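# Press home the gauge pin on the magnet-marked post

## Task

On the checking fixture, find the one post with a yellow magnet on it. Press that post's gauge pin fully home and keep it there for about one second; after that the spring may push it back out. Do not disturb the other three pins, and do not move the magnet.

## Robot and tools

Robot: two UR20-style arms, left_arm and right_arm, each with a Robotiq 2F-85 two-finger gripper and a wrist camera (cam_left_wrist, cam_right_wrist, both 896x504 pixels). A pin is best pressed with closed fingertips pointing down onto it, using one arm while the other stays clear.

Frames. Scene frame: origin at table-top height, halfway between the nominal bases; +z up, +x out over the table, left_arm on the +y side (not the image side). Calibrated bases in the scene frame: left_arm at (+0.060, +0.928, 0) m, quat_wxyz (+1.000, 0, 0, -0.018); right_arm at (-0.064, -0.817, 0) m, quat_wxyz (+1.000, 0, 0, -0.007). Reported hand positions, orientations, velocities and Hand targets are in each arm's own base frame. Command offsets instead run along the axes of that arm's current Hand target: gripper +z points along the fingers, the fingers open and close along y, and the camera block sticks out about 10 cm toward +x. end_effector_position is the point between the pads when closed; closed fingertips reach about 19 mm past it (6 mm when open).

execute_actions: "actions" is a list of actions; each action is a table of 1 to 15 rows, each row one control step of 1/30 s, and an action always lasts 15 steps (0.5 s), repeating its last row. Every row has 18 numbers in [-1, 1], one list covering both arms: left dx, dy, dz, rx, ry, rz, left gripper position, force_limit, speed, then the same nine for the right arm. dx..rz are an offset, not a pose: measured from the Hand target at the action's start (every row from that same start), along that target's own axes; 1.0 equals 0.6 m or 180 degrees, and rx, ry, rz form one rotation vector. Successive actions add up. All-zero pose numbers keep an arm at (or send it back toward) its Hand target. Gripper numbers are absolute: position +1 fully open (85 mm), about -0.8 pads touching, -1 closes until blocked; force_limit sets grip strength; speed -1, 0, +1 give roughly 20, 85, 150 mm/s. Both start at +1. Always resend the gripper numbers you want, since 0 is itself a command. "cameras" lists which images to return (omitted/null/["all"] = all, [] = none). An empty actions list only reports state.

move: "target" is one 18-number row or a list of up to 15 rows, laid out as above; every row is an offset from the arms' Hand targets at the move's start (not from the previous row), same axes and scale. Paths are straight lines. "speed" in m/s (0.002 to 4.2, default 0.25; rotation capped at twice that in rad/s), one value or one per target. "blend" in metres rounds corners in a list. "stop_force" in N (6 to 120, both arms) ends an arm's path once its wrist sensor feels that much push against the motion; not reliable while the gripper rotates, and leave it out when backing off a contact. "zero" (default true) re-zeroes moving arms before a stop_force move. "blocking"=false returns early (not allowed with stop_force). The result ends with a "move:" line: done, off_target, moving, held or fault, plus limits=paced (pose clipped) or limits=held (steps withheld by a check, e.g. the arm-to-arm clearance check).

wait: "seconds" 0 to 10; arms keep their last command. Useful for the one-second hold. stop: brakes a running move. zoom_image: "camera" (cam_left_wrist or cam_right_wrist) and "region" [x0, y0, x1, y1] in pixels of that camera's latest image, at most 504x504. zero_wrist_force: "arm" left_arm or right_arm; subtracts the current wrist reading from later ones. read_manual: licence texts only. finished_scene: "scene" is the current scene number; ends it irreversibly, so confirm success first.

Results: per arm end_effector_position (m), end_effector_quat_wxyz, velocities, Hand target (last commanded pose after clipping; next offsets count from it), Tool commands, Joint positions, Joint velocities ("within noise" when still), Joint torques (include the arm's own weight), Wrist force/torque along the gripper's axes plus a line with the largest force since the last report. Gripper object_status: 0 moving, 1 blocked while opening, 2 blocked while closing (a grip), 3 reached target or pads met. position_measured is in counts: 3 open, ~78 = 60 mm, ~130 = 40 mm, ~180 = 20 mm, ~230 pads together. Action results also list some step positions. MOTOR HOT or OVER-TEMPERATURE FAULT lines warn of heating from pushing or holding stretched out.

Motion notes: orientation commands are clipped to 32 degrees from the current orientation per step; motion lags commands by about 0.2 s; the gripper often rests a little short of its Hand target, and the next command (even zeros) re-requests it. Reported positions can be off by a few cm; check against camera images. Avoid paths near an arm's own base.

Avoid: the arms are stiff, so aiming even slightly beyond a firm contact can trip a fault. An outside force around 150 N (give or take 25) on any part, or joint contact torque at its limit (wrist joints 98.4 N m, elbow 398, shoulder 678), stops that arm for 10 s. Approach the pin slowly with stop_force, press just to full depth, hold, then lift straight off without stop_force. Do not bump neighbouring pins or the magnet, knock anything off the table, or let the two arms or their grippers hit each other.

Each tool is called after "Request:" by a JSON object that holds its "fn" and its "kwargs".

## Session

Request:
{"fn": "execute_actions", "kwargs": {"actions": []}}

Scene clock: 0.00 s.
left_arm: end_effector_position=(+0.3071, -0.4220, +0.1602) position_measured=3 object_status=3 end_effector_quat_wxyz=(+0.066, +0.956, -0.074, +0.275) | right_arm: end_effector_position=(+0.4900, -0.3027, +0.2369) position_measured=3 object_status=3 end_effector_quat_wxyz=(+0.548, -0.467, -0.511, -0.471)
Joint positions: left_arm=[-1.763 -1.739 2.857 -2.766 -1.003 1.555] | right_arm=[2.511 -2.074 -2.06 -2.212 2.389 -0.015]
Joint velocities: within noise
Joint torques (N m): no reading
Motor temperatures (°C): left_arm=[24 35 26 38 34 33] | right_arm=[28 35 35 36 33 38]
Wrist force (N): no reading
Wrist torque (N m): no reading
Wrist force, peak (N): no reading
Hand target: left_arm +0.3071, -0.4220, +0.1602; +0.066, +0.956, -0.074, +0.275 | right_arm +0.4900, -0.3027, +0.2369; +0.548, -0.467, -0.511, -0.471
Tool commands: left_gripper/position=+1.0 left_gripper/force_limit=+1.0 left_gripper/speed=+1.0 right_gripper/position=+1.0 right_gripper/force_limit=+1.0 right_gripper/speed=+1.0
camera_calibration:
cam_left_wrist: T_world_to_cam=[[-0.285835, -0.958093, 0.0188626, -0.30276], [-0.929607, 0.27245, -0.248197, 0.463413], [0.232657, -0.0884782, -0.968526, 0.172428], [0, 0, 0, 1]] pos_world=[0.304136, -0.401073, 0.28773]
cam_right_wrist: T_world_to_cam=[[0.978979, 0.0562001, -0.196068, -0.399553], [-0.174505, -0.266853, -0.947807, 0.238768], [-0.105588, 0.962097, -0.251436, 0.530477], [0, 0, 0, 1]] pos_world=[0.488832, -0.424199, 0.281347]

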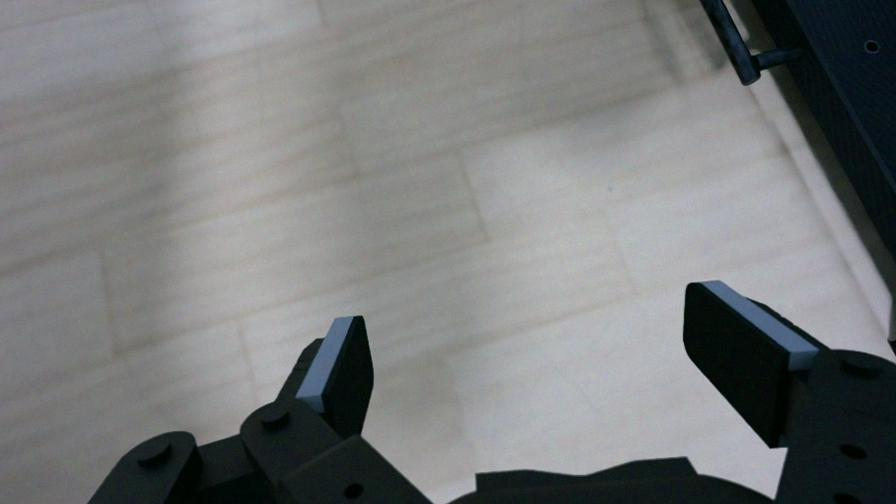

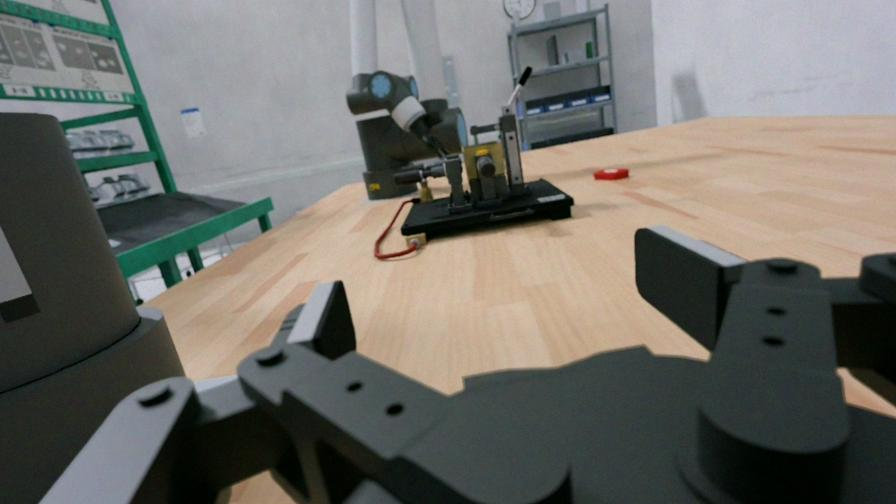

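Request:
{"fn": "zoom_image", "kwargs": {"camera": "cam_right_wrist", "region": [350, 50, 650, 260]}}

Scaled by 1.680 from the camera's 896x504 image, which has a finer 1280x720 frame.

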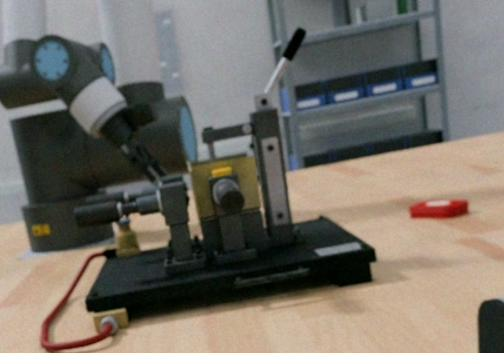

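Request:
{"fn": "move", "kwargs": {"target": [0,0,0,0,0,0,1,1,1,0.345,0.4405,0.5525,-0.1397,-0.2571,0.0441,-1,-1,0], "speed": 0.3, "cameras": ["cam_right_wrist"]}}

Scene clock: 3.60 s.
left_arm: end_effector_position=(+0.3071, -0.4220, +0.1602) position_measured=3 object_status=3 end_effector_quat_wxyz=(+0.066, +0.956, -0.074, +0.275) | right_arm: end_effector_position=(+0.7196, +0.0502, +0.4498) position_measured=232 object_status=3 end_effector_quat_wxyz=(-0.223, +0.750, +0.539, +0.310)
Joint positions: left_arm=[-1.763 -1.739 2.857 -2.766 -1.003 1.555] | right_arm=[3.182 -1.479 -2.346 -0.545 2.292 2.066]
Joint velocities: within noise
Joint torques (N m): left_arm=[2.89 -11.21 -56.43 -8.89 3.6 -0.39] | right_arm=[21.73 67.27 73.69 16.89 0.49 6.93]
Motor temperatures (°C): left_arm=[24 35 26 38 34 33] | right_arm=[28 35 35 36 33 38]
Wrist force (N): left_arm=[0.1 -0.2 -0.2] | right_arm=[-0.2 2.1 2.1]
Wrist torque (N m): left_arm=[-0.03 -0.02 0.00] | right_arm=[1.11 0.17 -0.12]
Wrist force, peak (N): left_arm=[-0.1 -0.5 -0.3] | right_arm=[4.8 2.7 2.5]
Hand target: left_arm +0.3071, -0.4220, +0.1602; +0.066, +0.956, -0.074, +0.275 | right_arm +0.7196, +0.0502, +0.4498; -0.223, +0.750, +0.539, +0.310
Off the commanded pose: left_arm 0.000 m, 0 deg | right_arm 0.000 m, 0 deg.
move: done
camera_calibration:
cam_right_wrist: T_world_to_cam=[[0.879856, -0.470631, -0.0660347, -0.563158], [-0.444458, -0.765687, -0.464951, 0.576902], [0.168259, 0.43844, -0.88287, 0.382041], [0, 0, 0, 1]] pos_world=[0.687625, 0.00918516, 0.568336]
Images, in order (width x height): cam_right_wrist 896x504.

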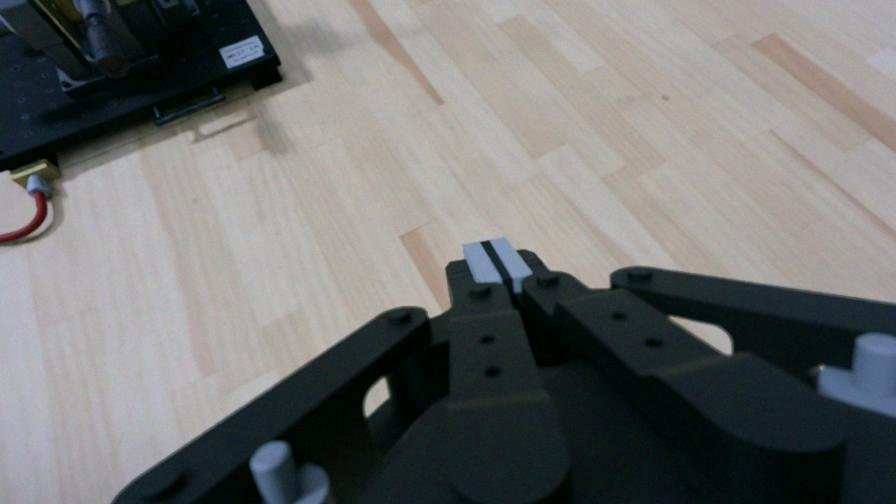

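Request:
{"fn": "move", "kwargs": {"target": [0,0,0,0,0,0,1,1,1,0.29,-0.622,0.407,0,0,0,-1,-1,0], "speed": 0.3, "cameras": ["cam_right_wrist"]}}

Request:
{"fn": "zoom_image", "kwargs": {"camera": "cam_right_wrist", "region": [250, 0, 750, 280]}}

Scene clock: 6.43 s.
left_arm: end_effector_position=(+0.3071, -0.4220, +0.1602) position_measured=3 object_status=3 end_effector_quat_wxyz=(+0.066, +0.956, -0.074, +0.275) | right_arm: end_effector_position=(+0.4602, +0.4494, +0.4001) position_measured=232 object_status=3 end_effector_quat_wxyz=(-0.223, +0.750, +0.539, +0.310)
Joint positions: left_arm=[-1.763 -1.739 2.857 -2.766 -1.003 1.555] | right_arm=[4.138 -1.339 -2.653 0.049 1.747 2.963]
Joint velocities: within noise
Joint torques (N m): left_arm=[2.17 -5.36 -58.5 -8.33 3.96 -0.88] | right_arm=[22.71 -7.58 61.37 16.03 -1.89 5.16]
Motor temperatures (°C): left_arm=[24 35 26 38 34 33] | right_arm=[28 35 35 36 33 38]
Wrist force (N): left_arm=[0.1 0.0 -0.1] | right_arm=[0.4 1.0 1.7]
Wrist torque (N m): left_arm=[0.00 -0.01 0.00] | right_arm=[0.78 0.05 -0.18]
Wrist force, peak (N): left_arm=[0.4 0.1 -0.4] | right_arm=[-1.2 4.6 0.3]
Hand target: left_arm +0.3071, -0.4220, +0.1602; +0.066, +0.956, -0.074, +0.275 | right_arm +0.4602, +0.4495, +0.4001; -0.223, +0.750, +0.539, +0.310
Off the commanded pose: left_arm 0.000 m, 0 deg | right_arm 0.000 m, 0 deg.
move: done
camera_calibration:
cam_right_wrist: T_world_to_cam=[[0.879815, -0.470702, -0.0660709, -0.150217], [-0.444544, -0.765664, -0.464907, 0.744245], [0.168244, 0.438404, -0.882891, 0.206771], [0, 0, 0, 1]] pos_world=[0.428225, 0.408485, 0.518636]
Images, in order (width x height): cam_right_wrist 896x504.

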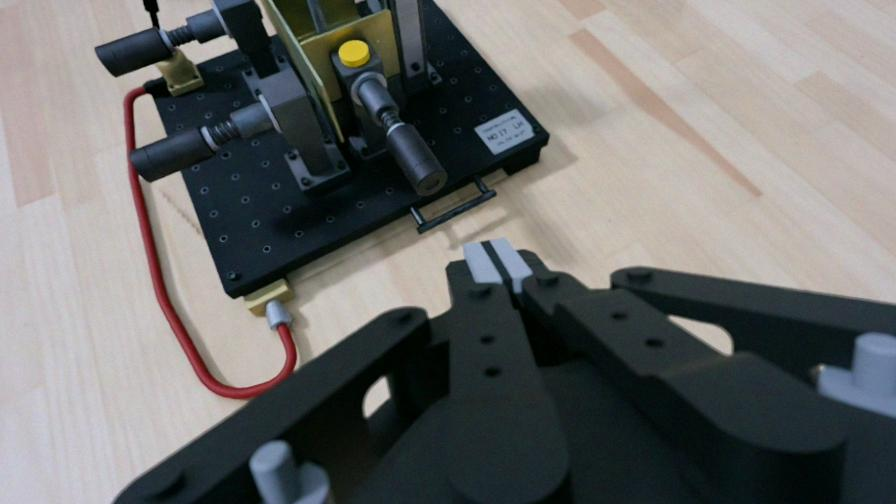

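Scaled by 1.008 from the camera's 896x504 image, which has a finer 1280x720 frame.

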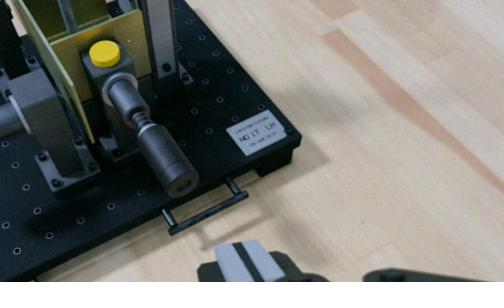

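Request:
{"fn": "move", "kwargs": {"target": [0,0,0,0,0,0,1,1,1,0.0505,0.0183,0.332,0.0417,-0.2471,-0.1009,-1,-1,0], "speed": 0.25, "cameras": ["cam_right_wrist"]}}

Scene clock: 9.27 s.
left_arm: end_effector_position=(+0.3071, -0.4220, +0.1602) position_measured=3 object_status=3 end_effector_quat_wxyz=(+0.066, +0.956, -0.074, +0.275) | right_arm: end_effector_position=(+0.5223, +0.5997, +0.2806) position_measured=232 object_status=3 end_effector_quat_wxyz=(+0.000, +0.704, +0.711, +0.001)
Joint positions: left_arm=[-1.763 -1.739 2.857 -2.766 -1.003 1.555] | right_arm=[4.251 -1.641 -2.218 -0.852 1.571 2.671]
Joint velocities: within noise
Joint torques (N m): left_arm=[5.64 -8.46 -61.14 -6.79 3.57 -0.77] | right_arm=[16.48 54.93 98.69 4.85 -3.29 -7.37]
Motor temperatures (°C): left_arm=[24 35 26 38 34 33] | right_arm=[28 35 35 36 33 38]
Wrist force (N): left_arm=[-0.1 0.1 0.0] | right_arm=[0.2 2.2 1.5]
Wrist torque (N m): left_arm=[0.02 0.03 0.00] | right_arm=[1.47 0.02 -0.48]
Wrist force, peak (N): left_arm=[0.0 -0.2 -0.4] | right_arm=[1.9 2.5 2.7]
Hand target: left_arm +0.3071, -0.4220, +0.1602; +0.066, +0.956, -0.074, +0.275 | right_arm +0.5223, +0.5997, +0.2805; +0.000, +0.704, +0.711, +0.000
Off the commanded pose: left_arm 0.000 m, 0 deg | right_arm 0.000 m, 0 deg.
move: done
camera_calibration:
cam_right_wrist: T_world_to_cam=[[0.985534, -0.154148, 0.0704295, -0.425401], [-0.16792, -0.944344, 0.282874, 0.584127], [0.0229052, -0.290609, -0.956568, 0.558691], [0, 0, 0, 1]] pos_world=[0.504537, 0.648403, 0.399153]
Images, in order (width x height): cam_right_wrist 896x504.

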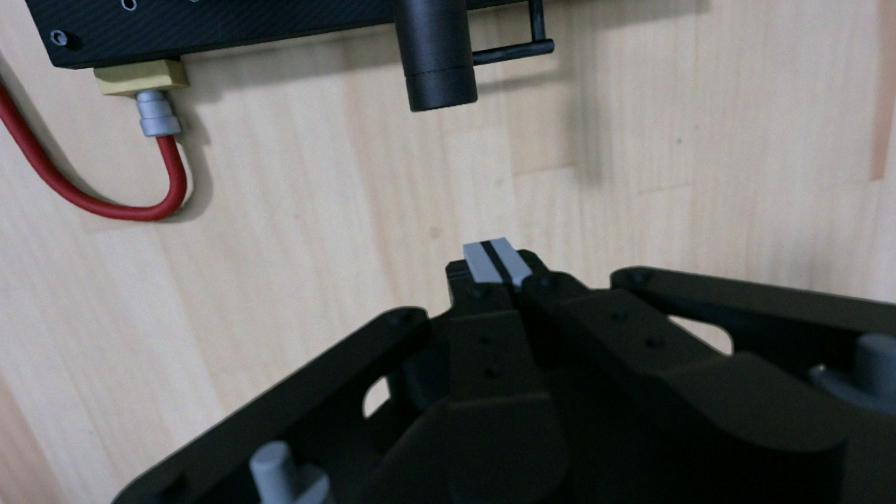

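Request:
{"fn": "move", "kwargs": {"target": [0,0,0,0,0,0,1,1,1,0.04,0.0033,0.201,0,0,0,-1,-1,0], "speed": 0.2, "cameras": ["cam_right_wrist"]}}

Scene clock: 11.03 s.
left_arm: end_effector_position=(+0.3071, -0.4220, +0.1602) position_measured=3 object_status=3 end_effector_quat_wxyz=(+0.066, +0.956, -0.074, +0.275) | right_arm: end_effector_position=(+0.5240, +0.6239, +0.1601) position_measured=232 object_status=3 end_effector_quat_wxyz=(+0.000, +0.704, +0.711, +0.000)
Joint positions: left_arm=[-1.763 -1.739 2.857 -2.766 -1.003 1.555] | right_arm=[4.263 -1.793 -2.271 -0.648 1.571 2.682]
Joint velocities: within noise
Joint torques (N m): left_arm=[11.19 -2.58 -61.92 -6.46 3.36 -0.8] | right_arm=[22.42 102.06 55.74 14.39 -1.53 5.22]
Motor temperatures (°C): left_arm=[24 35 26 38 34 33] | right_arm=[28 35 35 36 33 38]
Wrist force (N): left_arm=[-0.1 0.0 -0.1] | right_arm=[-1.1 2.2 1.9]
Wrist torque (N m): left_arm=[0.01 0.01 0.00] | right_arm=[1.55 0.19 -0.39]
Wrist force, peak (N): left_arm=[-0.3 0.0 -0.4] | right_arm=[-0.4 2.0 4.6]
Hand target: left_arm +0.3071, -0.4220, +0.1602; +0.066, +0.956, -0.074, +0.275 | right_arm +0.5241, +0.6239, +0.1600; +0.000, +0.704, +0.711, +0.000
Off the commanded pose: left_arm 0.000 m, 0 deg | right_arm 0.000 m, 0 deg.
move: done
camera_calibration:
cam_right_wrist: T_world_to_cam=[[0.985551, -0.154085, 0.0703317, -0.414981], [-0.167835, -0.944316, 0.283017, 0.641267], [0.0228066, -0.290732, -0.956533, 0.45054], [0, 0, 0, 1]] pos_world=[0.506337, 0.672603, 0.278653]
Images, in order (width x height): cam_right_wrist 896x504.

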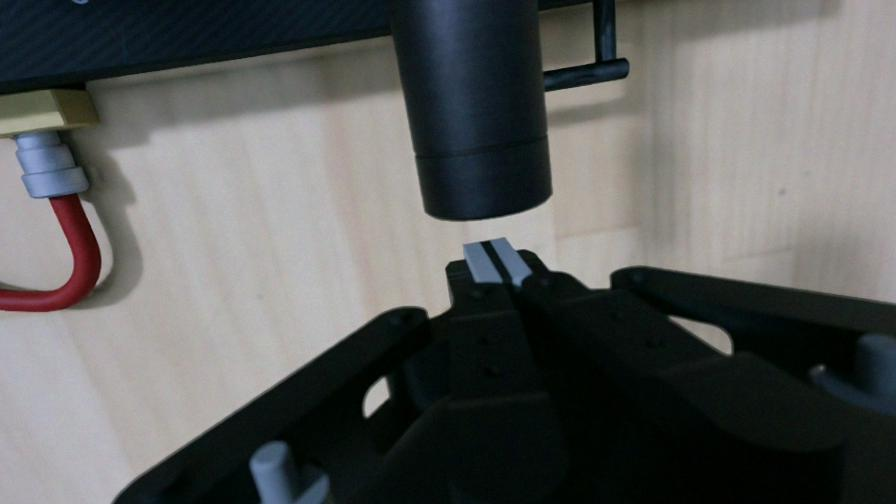

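Request:
{"fn": "move", "kwargs": {"target": [0,0,0,0,0,0,1,1,1,0.017,0,0,0,0,0,-1,-1,0], "speed": 0.06, "cameras": []}}

Request:
{"fn": "move", "kwargs": {"target": [0,0,0,0,0,0,1,1,1,0.1,0,0,0,0,0,-1,-1,0], "speed": 0.01, "stop_force": 25, "cameras": ["cam_right_wrist"]}}

Request:
{"fn": "wait", "kwargs": {"seconds": 1.2, "cameras": []}}

Scene clock: 12.03 s.
left_arm: end_effector_position=(+0.3071, -0.4220, +0.1602) position_measured=3 object_status=3 end_effector_quat_wxyz=(+0.066, +0.956, -0.074, +0.275) | right_arm: end_effector_position=(+0.5239, +0.6339, +0.1600) position_measured=232 object_status=3 end_effector_quat_wxyz=(+0.000, +0.704, +0.711, +0.000)
Joint positions: left_arm=[-1.763 -1.739 2.857 -2.766 -1.003 1.555] | right_arm=[4.268 -1.8 -2.261 -0.651 1.571 2.688]
Joint velocities: within noise
Joint torques (N m): left_arm=[10.81 -7.46 -65.77 -6.95 3.8 -1.36] | right_arm=[16.65 99.15 73.25 4.1 -3.98 4.03]
Motor temperatures (°C): left_arm=[24 35 26 38 34 33] | right_arm=[28 35 35 36 33 38]
Wrist force (N): left_arm=[0.0 -0.1 -0.2] | right_arm=[-1.3 2.2 1.8]
Wrist torque (N m): left_arm=[-0.01 0.00 0.00] | right_arm=[1.55 0.26 -0.38]
Wrist force, peak (N): left_arm=[0.5 0.1 -0.3] | right_arm=[-1.2 2.6 2.2]
Hand target: left_arm +0.3071, -0.4220, +0.1602; +0.066, +0.956, -0.074, +0.275 | right_arm +0.5240, +0.6341, +0.1600; +0.000, +0.704, +0.711, +0.000
Off the commanded pose: left_arm 0.000 m, 0 deg | right_arm 0.000 m, 0 deg.
move: done
No camera images: "cameras" was empty.

Scene clock: 15.80 s.
left_arm: end_effector_position=(+0.3071, -0.4220, +0.1602) position_measured=3 object_status=3 end_effector_quat_wxyz=(+0.066, +0.956, -0.074, +0.275) | right_arm: end_effector_position=(+0.5237, +0.6586, +0.1600) position_measured=232 object_status=3 end_effector_quat_wxyz=(+0.000, +0.704, +0.711, +0.000)
Joint positions: left_arm=[-1.763 -1.739 2.857 -2.766 -1.003 1.555] | right_arm=[4.282 -1.818 -2.235 -0.659 1.571 2.701]
Joint velocities: within noise
Joint torques (N m): left_arm=[12.5 -7.77 -68.91 -6.77 4.04 -1.05] | right_arm=[-7.89 133.94 74.17 18.39 4.02 -7.28]
Motor temperatures (°C): left_arm=[24 35 26 38 34 33] | right_arm=[28 35 35 36 33 38]
Wrist force (N): left_arm=[-0.1 0.1 -0.2] | right_arm=[-16.7 3.5 6.5]
Wrist torque (N m): left_arm=[0.02 0.03 0.00] | right_arm=[1.61 0.40 -0.45]
Wrist force, peak (N): left_arm=[0.2 -0.1 -0.5] | right_arm=[-46.8 3.8 -6.4]
Hand target: left_arm +0.3071, -0.4220, +0.1602; +0.066, +0.956, -0.074, +0.275 | right_arm +0.5237, +0.6586, +0.1600; +0.000, +0.704, +0.711, +0.000 (not the last commanded pose)
Off the commanded pose: left_arm 0.000 m, 0 deg | right_arm 0.035 m, 0 deg.
move: contact (right_arm)
camera_calibration:
cam_right_wrist: T_world_to_cam=[[0.985552, -0.154075, 0.0703437, -0.409229], [-0.167831, -0.94429, 0.283107, 0.674044], [0.0228051, -0.290823, -0.956505, 0.460629], [0, 0, 0, 1]] pos_world=[0.505937, 0.707402, 0.278553]
Images, in order (width x height): cam_right_wrist 896x504.

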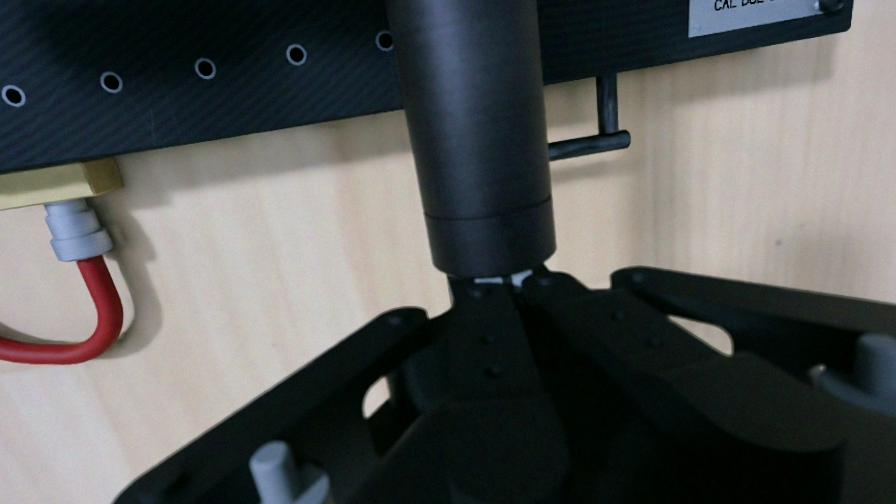

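Scene clock: 17.00 s.
left_arm: end_effector_position=(+0.3071, -0.4220, +0.1602) position_measured=3 object_status=3 end_effector_quat_wxyz=(+0.066, +0.956, -0.074, +0.275) | right_arm: end_effector_position=(+0.5237, +0.6586, +0.1600) position_measured=232 object_status=3 end_effector_quat_wxyz=(+0.000, +0.704, +0.711, +0.000)
Joint positions: left_arm=[-1.763 -1.739 2.857 -2.766 -1.003 1.555] | right_arm=[4.282 -1.818 -2.235 -0.659 1.571 2.701]
Joint velocities: within noise
Joint torques (N m): left_arm=[12.49 -9.3 -70.34 -7.66 4.17 -1.17] | right_arm=[-8.67 131.03 75.11 13.06 5.56 -7.19]
Motor temperatures (°C): left_arm=[24 35 26 38 34 33] | right_arm=[28 35 35 36 33 38]
Wrist force (N): left_arm=[-0.2 0.0 -0.2] | right_arm=[-16.3 2.7 6.2]
Wrist torque (N m): left_arm=[0.00 0.05 0.00] | right_arm=[1.61 0.41 -0.45]
Wrist force, peak (N): left_arm=[-0.3 0.3 -0.5] | right_arm=[-17.0 2.9 6.2]
Hand target: left_arm +0.3071, -0.4220, +0.1602; +0.066, +0.956, -0.074, +0.275 | right_arm +0.5237, +0.6586, +0.1600; +0.000, +0.704, +0.711, +0.000 (not the last commanded pose)
Tool commands: left_gripper/position=+1.0 left_gripper/force_limit=+1.0 left_gripper/speed=+1.0 right_gripper/position=-1.0 right_gripper/force_limit=-1.0 right_gripper/speed=+0.0
Off the commanded pose: left_arm 0.000 m, 0 deg | right_arm 0.035 m, 0 deg.
wait: 1.20 s; at rest by 0.17 s
No camera images: "cameras" was empty.

Request:
{"fn": "move", "kwargs": {"target": [0,0,0,0,0,0,1,1,1,0.012,0,0,0,0,0,-1,-1,0], "speed": 0.004, "stop_force": 20, "cameras": []}}

Request:
{"fn": "wait", "kwargs": {"seconds": 1.2, "cameras": []}}

Request:
{"fn": "move", "kwargs": {"target": [0,0,0,0,0,0,1,1,1,-0.1,0,0,0,0,0,-1,-1,0], "speed": 0.08, "cameras": ["cam_right_wrist"]}}

Scene clock: 17.90 s.
left_arm: end_effector_position=(+0.3071, -0.4220, +0.1602) position_measured=3 object_status=3 end_effector_quat_wxyz=(+0.066, +0.956, -0.074, +0.275) | right_arm: end_effector_position=(+0.5237, +0.6588, +0.1600) position_measured=232 object_status=3 end_effector_quat_wxyz=(+0.000, +0.704, +0.711, +0.000)
Joint positions: left_arm=[-1.763 -1.739 2.857 -2.766 -1.003 1.555] | right_arm=[4.282 -1.818 -2.234 -0.659 1.571 2.701]
Joint velocities: within noise
Joint torques (N m): left_arm=[9.84 -0.71 -67.36 -7.27 4.53 -1.12] | right_arm=[13.55 126.9 86.73 26.85 6.03 2.59]
Motor temperatures (°C): left_arm=[24 35 26 38 34 33] | right_arm=[28 35 35 36 33 38]
Wrist force (N): left_arm=[0.0 0.0 -0.2] | right_arm=[-42.9 0.9 -8.7]
Wrist torque (N m): left_arm=[0.00 0.01 0.00] | right_arm=[1.63 0.87 -0.60]
Wrist force, peak (N): left_arm=[-0.3 0.1 0.2] | right_arm=[-46.8 -0.3 -7.0]
Hand target: left_arm +0.3071, -0.4220, +0.1602; +0.066, +0.956, -0.074, +0.275 | right_arm +0.5237, +0.6588, +0.1600; +0.000, +0.704, +0.711, +0.000 (not the last commanded pose)
Off the commanded pose: left_arm 0.000 m, 0 deg | right_arm 0.007 m, 0 deg.
move: contact (right_arm)
No camera images: "cameras" was empty.

Scene clock: 19.10 s.
left_arm: end_effector_position=(+0.3071, -0.4220, +0.1602) position_measured=3 object_status=3 end_effector_quat_wxyz=(+0.066, +0.956, -0.074, +0.275) | right_arm: end_effector_position=(+0.5237, +0.6588, +0.1600) position_measured=232 object_status=3 end_effector_quat_wxyz=(+0.000, +0.704, +0.711, +0.000)
Joint positions: left_arm=[-1.763 -1.739 2.857 -2.766 -1.003 1.555] | right_arm=[4.282 -1.818 -2.234 -0.659 1.571 2.701]
Joint velocities: within noise
Joint torques (N m): left_arm=[7.81 -3.28 -69.18 -7.66 4.36 -0.91] | right_arm=[11.31 131.81 84.73 21.23 5.57 -1]
Motor temperatures (°C): left_arm=[24 35 26 38 34 33] | right_arm=[28 35 35 36 33 38]
Wrist force (N): left_arm=[0.0 0.3 -0.1] | right_arm=[-37.2 3.7 -3.5]
Wrist torque (N m): left_arm=[0.06 -0.01 0.00] | right_arm=[1.64 0.75 -0.54]
Wrist force, peak (N): left_arm=[-0.4 0.0 0.3] | right_arm=[-42.8 1.1 -8.5]
Hand target: left_arm +0.3071, -0.4220, +0.1602; +0.066, +0.956, -0.074, +0.275 | right_arm +0.5237, +0.6588, +0.1600; +0.000, +0.704, +0.711, +0.000 (not the last commanded pose)
Tool commands: left_gripper/position=+1.0 left_gripper/force_limit=+1.0 left_gripper/speed=+1.0 right_gripper/position=-1.0 right_gripper/force_limit=-1.0 right_gripper/speed=+0.0
Off the commanded pose: left_arm 0.000 m, 0 deg | right_arm 0.007 m, 0 deg.
wait: 1.20 s; at rest by 0.17 s
No camera images: "cameras" was empty.

Scene clock: 20.27 s.
left_arm: end_effector_position=(+0.3071, -0.4220, +0.1602) position_measured=3 object_status=3 end_effector_quat_wxyz=(+0.066, +0.956, -0.074, +0.275) | right_arm: end_effector_position=(+0.5243, +0.5990, +0.1599) position_measured=232 object_status=3 end_effector_quat_wxyz=(+0.000, +0.704, +0.711, +0.000)
Joint positions: left_arm=[-1.763 -1.739 2.857 -2.766 -1.003 1.555] | right_arm=[4.248 -1.775 -2.296 -0.64 1.571 2.668]
Joint velocities: within noise
Joint torques (N m): left_arm=[12.4 -6.28 -71.36 -7.78 4.68 -0.74] | right_arm=[-26.82 123.39 55.31 14.46 4.6 -7.9]
Motor temperatures (°C): left_arm=[24 35 26 38 34 33] | right_arm=[28 35 35 36 33 38]
Wrist force (N): left_arm=[0.0 -0.2 0.2] | right_arm=[-1.0 2.3 1.7]
Wrist torque (N m): left_arm=[-0.03 0.01 0.00] | right_arm=[1.52 0.11 -0.45]
Wrist force, peak (N): left_arm=[0.2 -0.1 -0.4] | right_arm=[-36.9 4.1 -4.1]
Hand target: left_arm +0.3071, -0.4220, +0.1602; +0.066, +0.956, -0.074, +0.275 | right_arm +0.5243, +0.5988, +0.1599; +0.000, +0.704, +0.711, +0.000
Off the commanded pose: left_arm 0.000 m, 0 deg | right_arm 0.000 m, 0 deg.
move: done
camera_calibration:
cam_right_wrist: T_world_to_cam=[[0.98557, -0.153973, 0.0703117, -0.419063], [-0.167725, -0.944306, 0.283118, 0.617847], [0.0228031, -0.290825, -0.956504, 0.443189], [0, 0, 0, 1]] pos_world=[0.506538, 0.647802, 0.278454]
Images, in order (width x height): cam_right_wrist 896x504.

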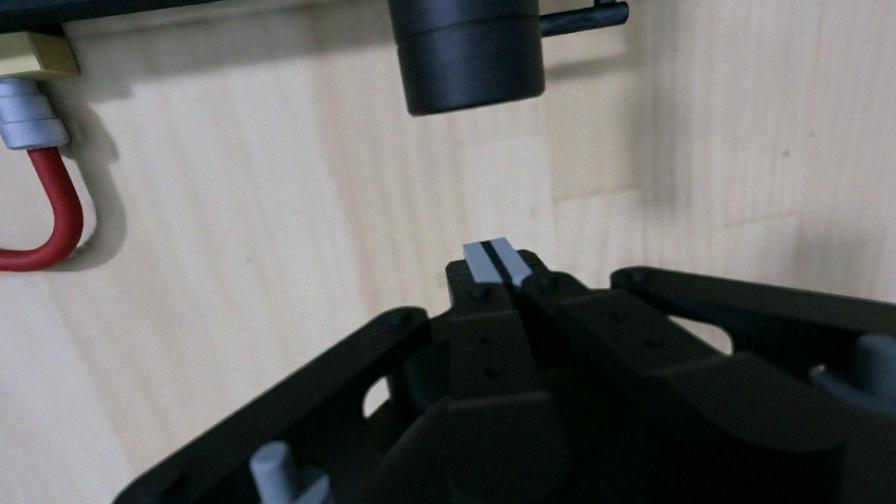

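Request:
{"fn": "finished_scene", "kwargs": {"scene": 3}}

The scene is finished: the task was done.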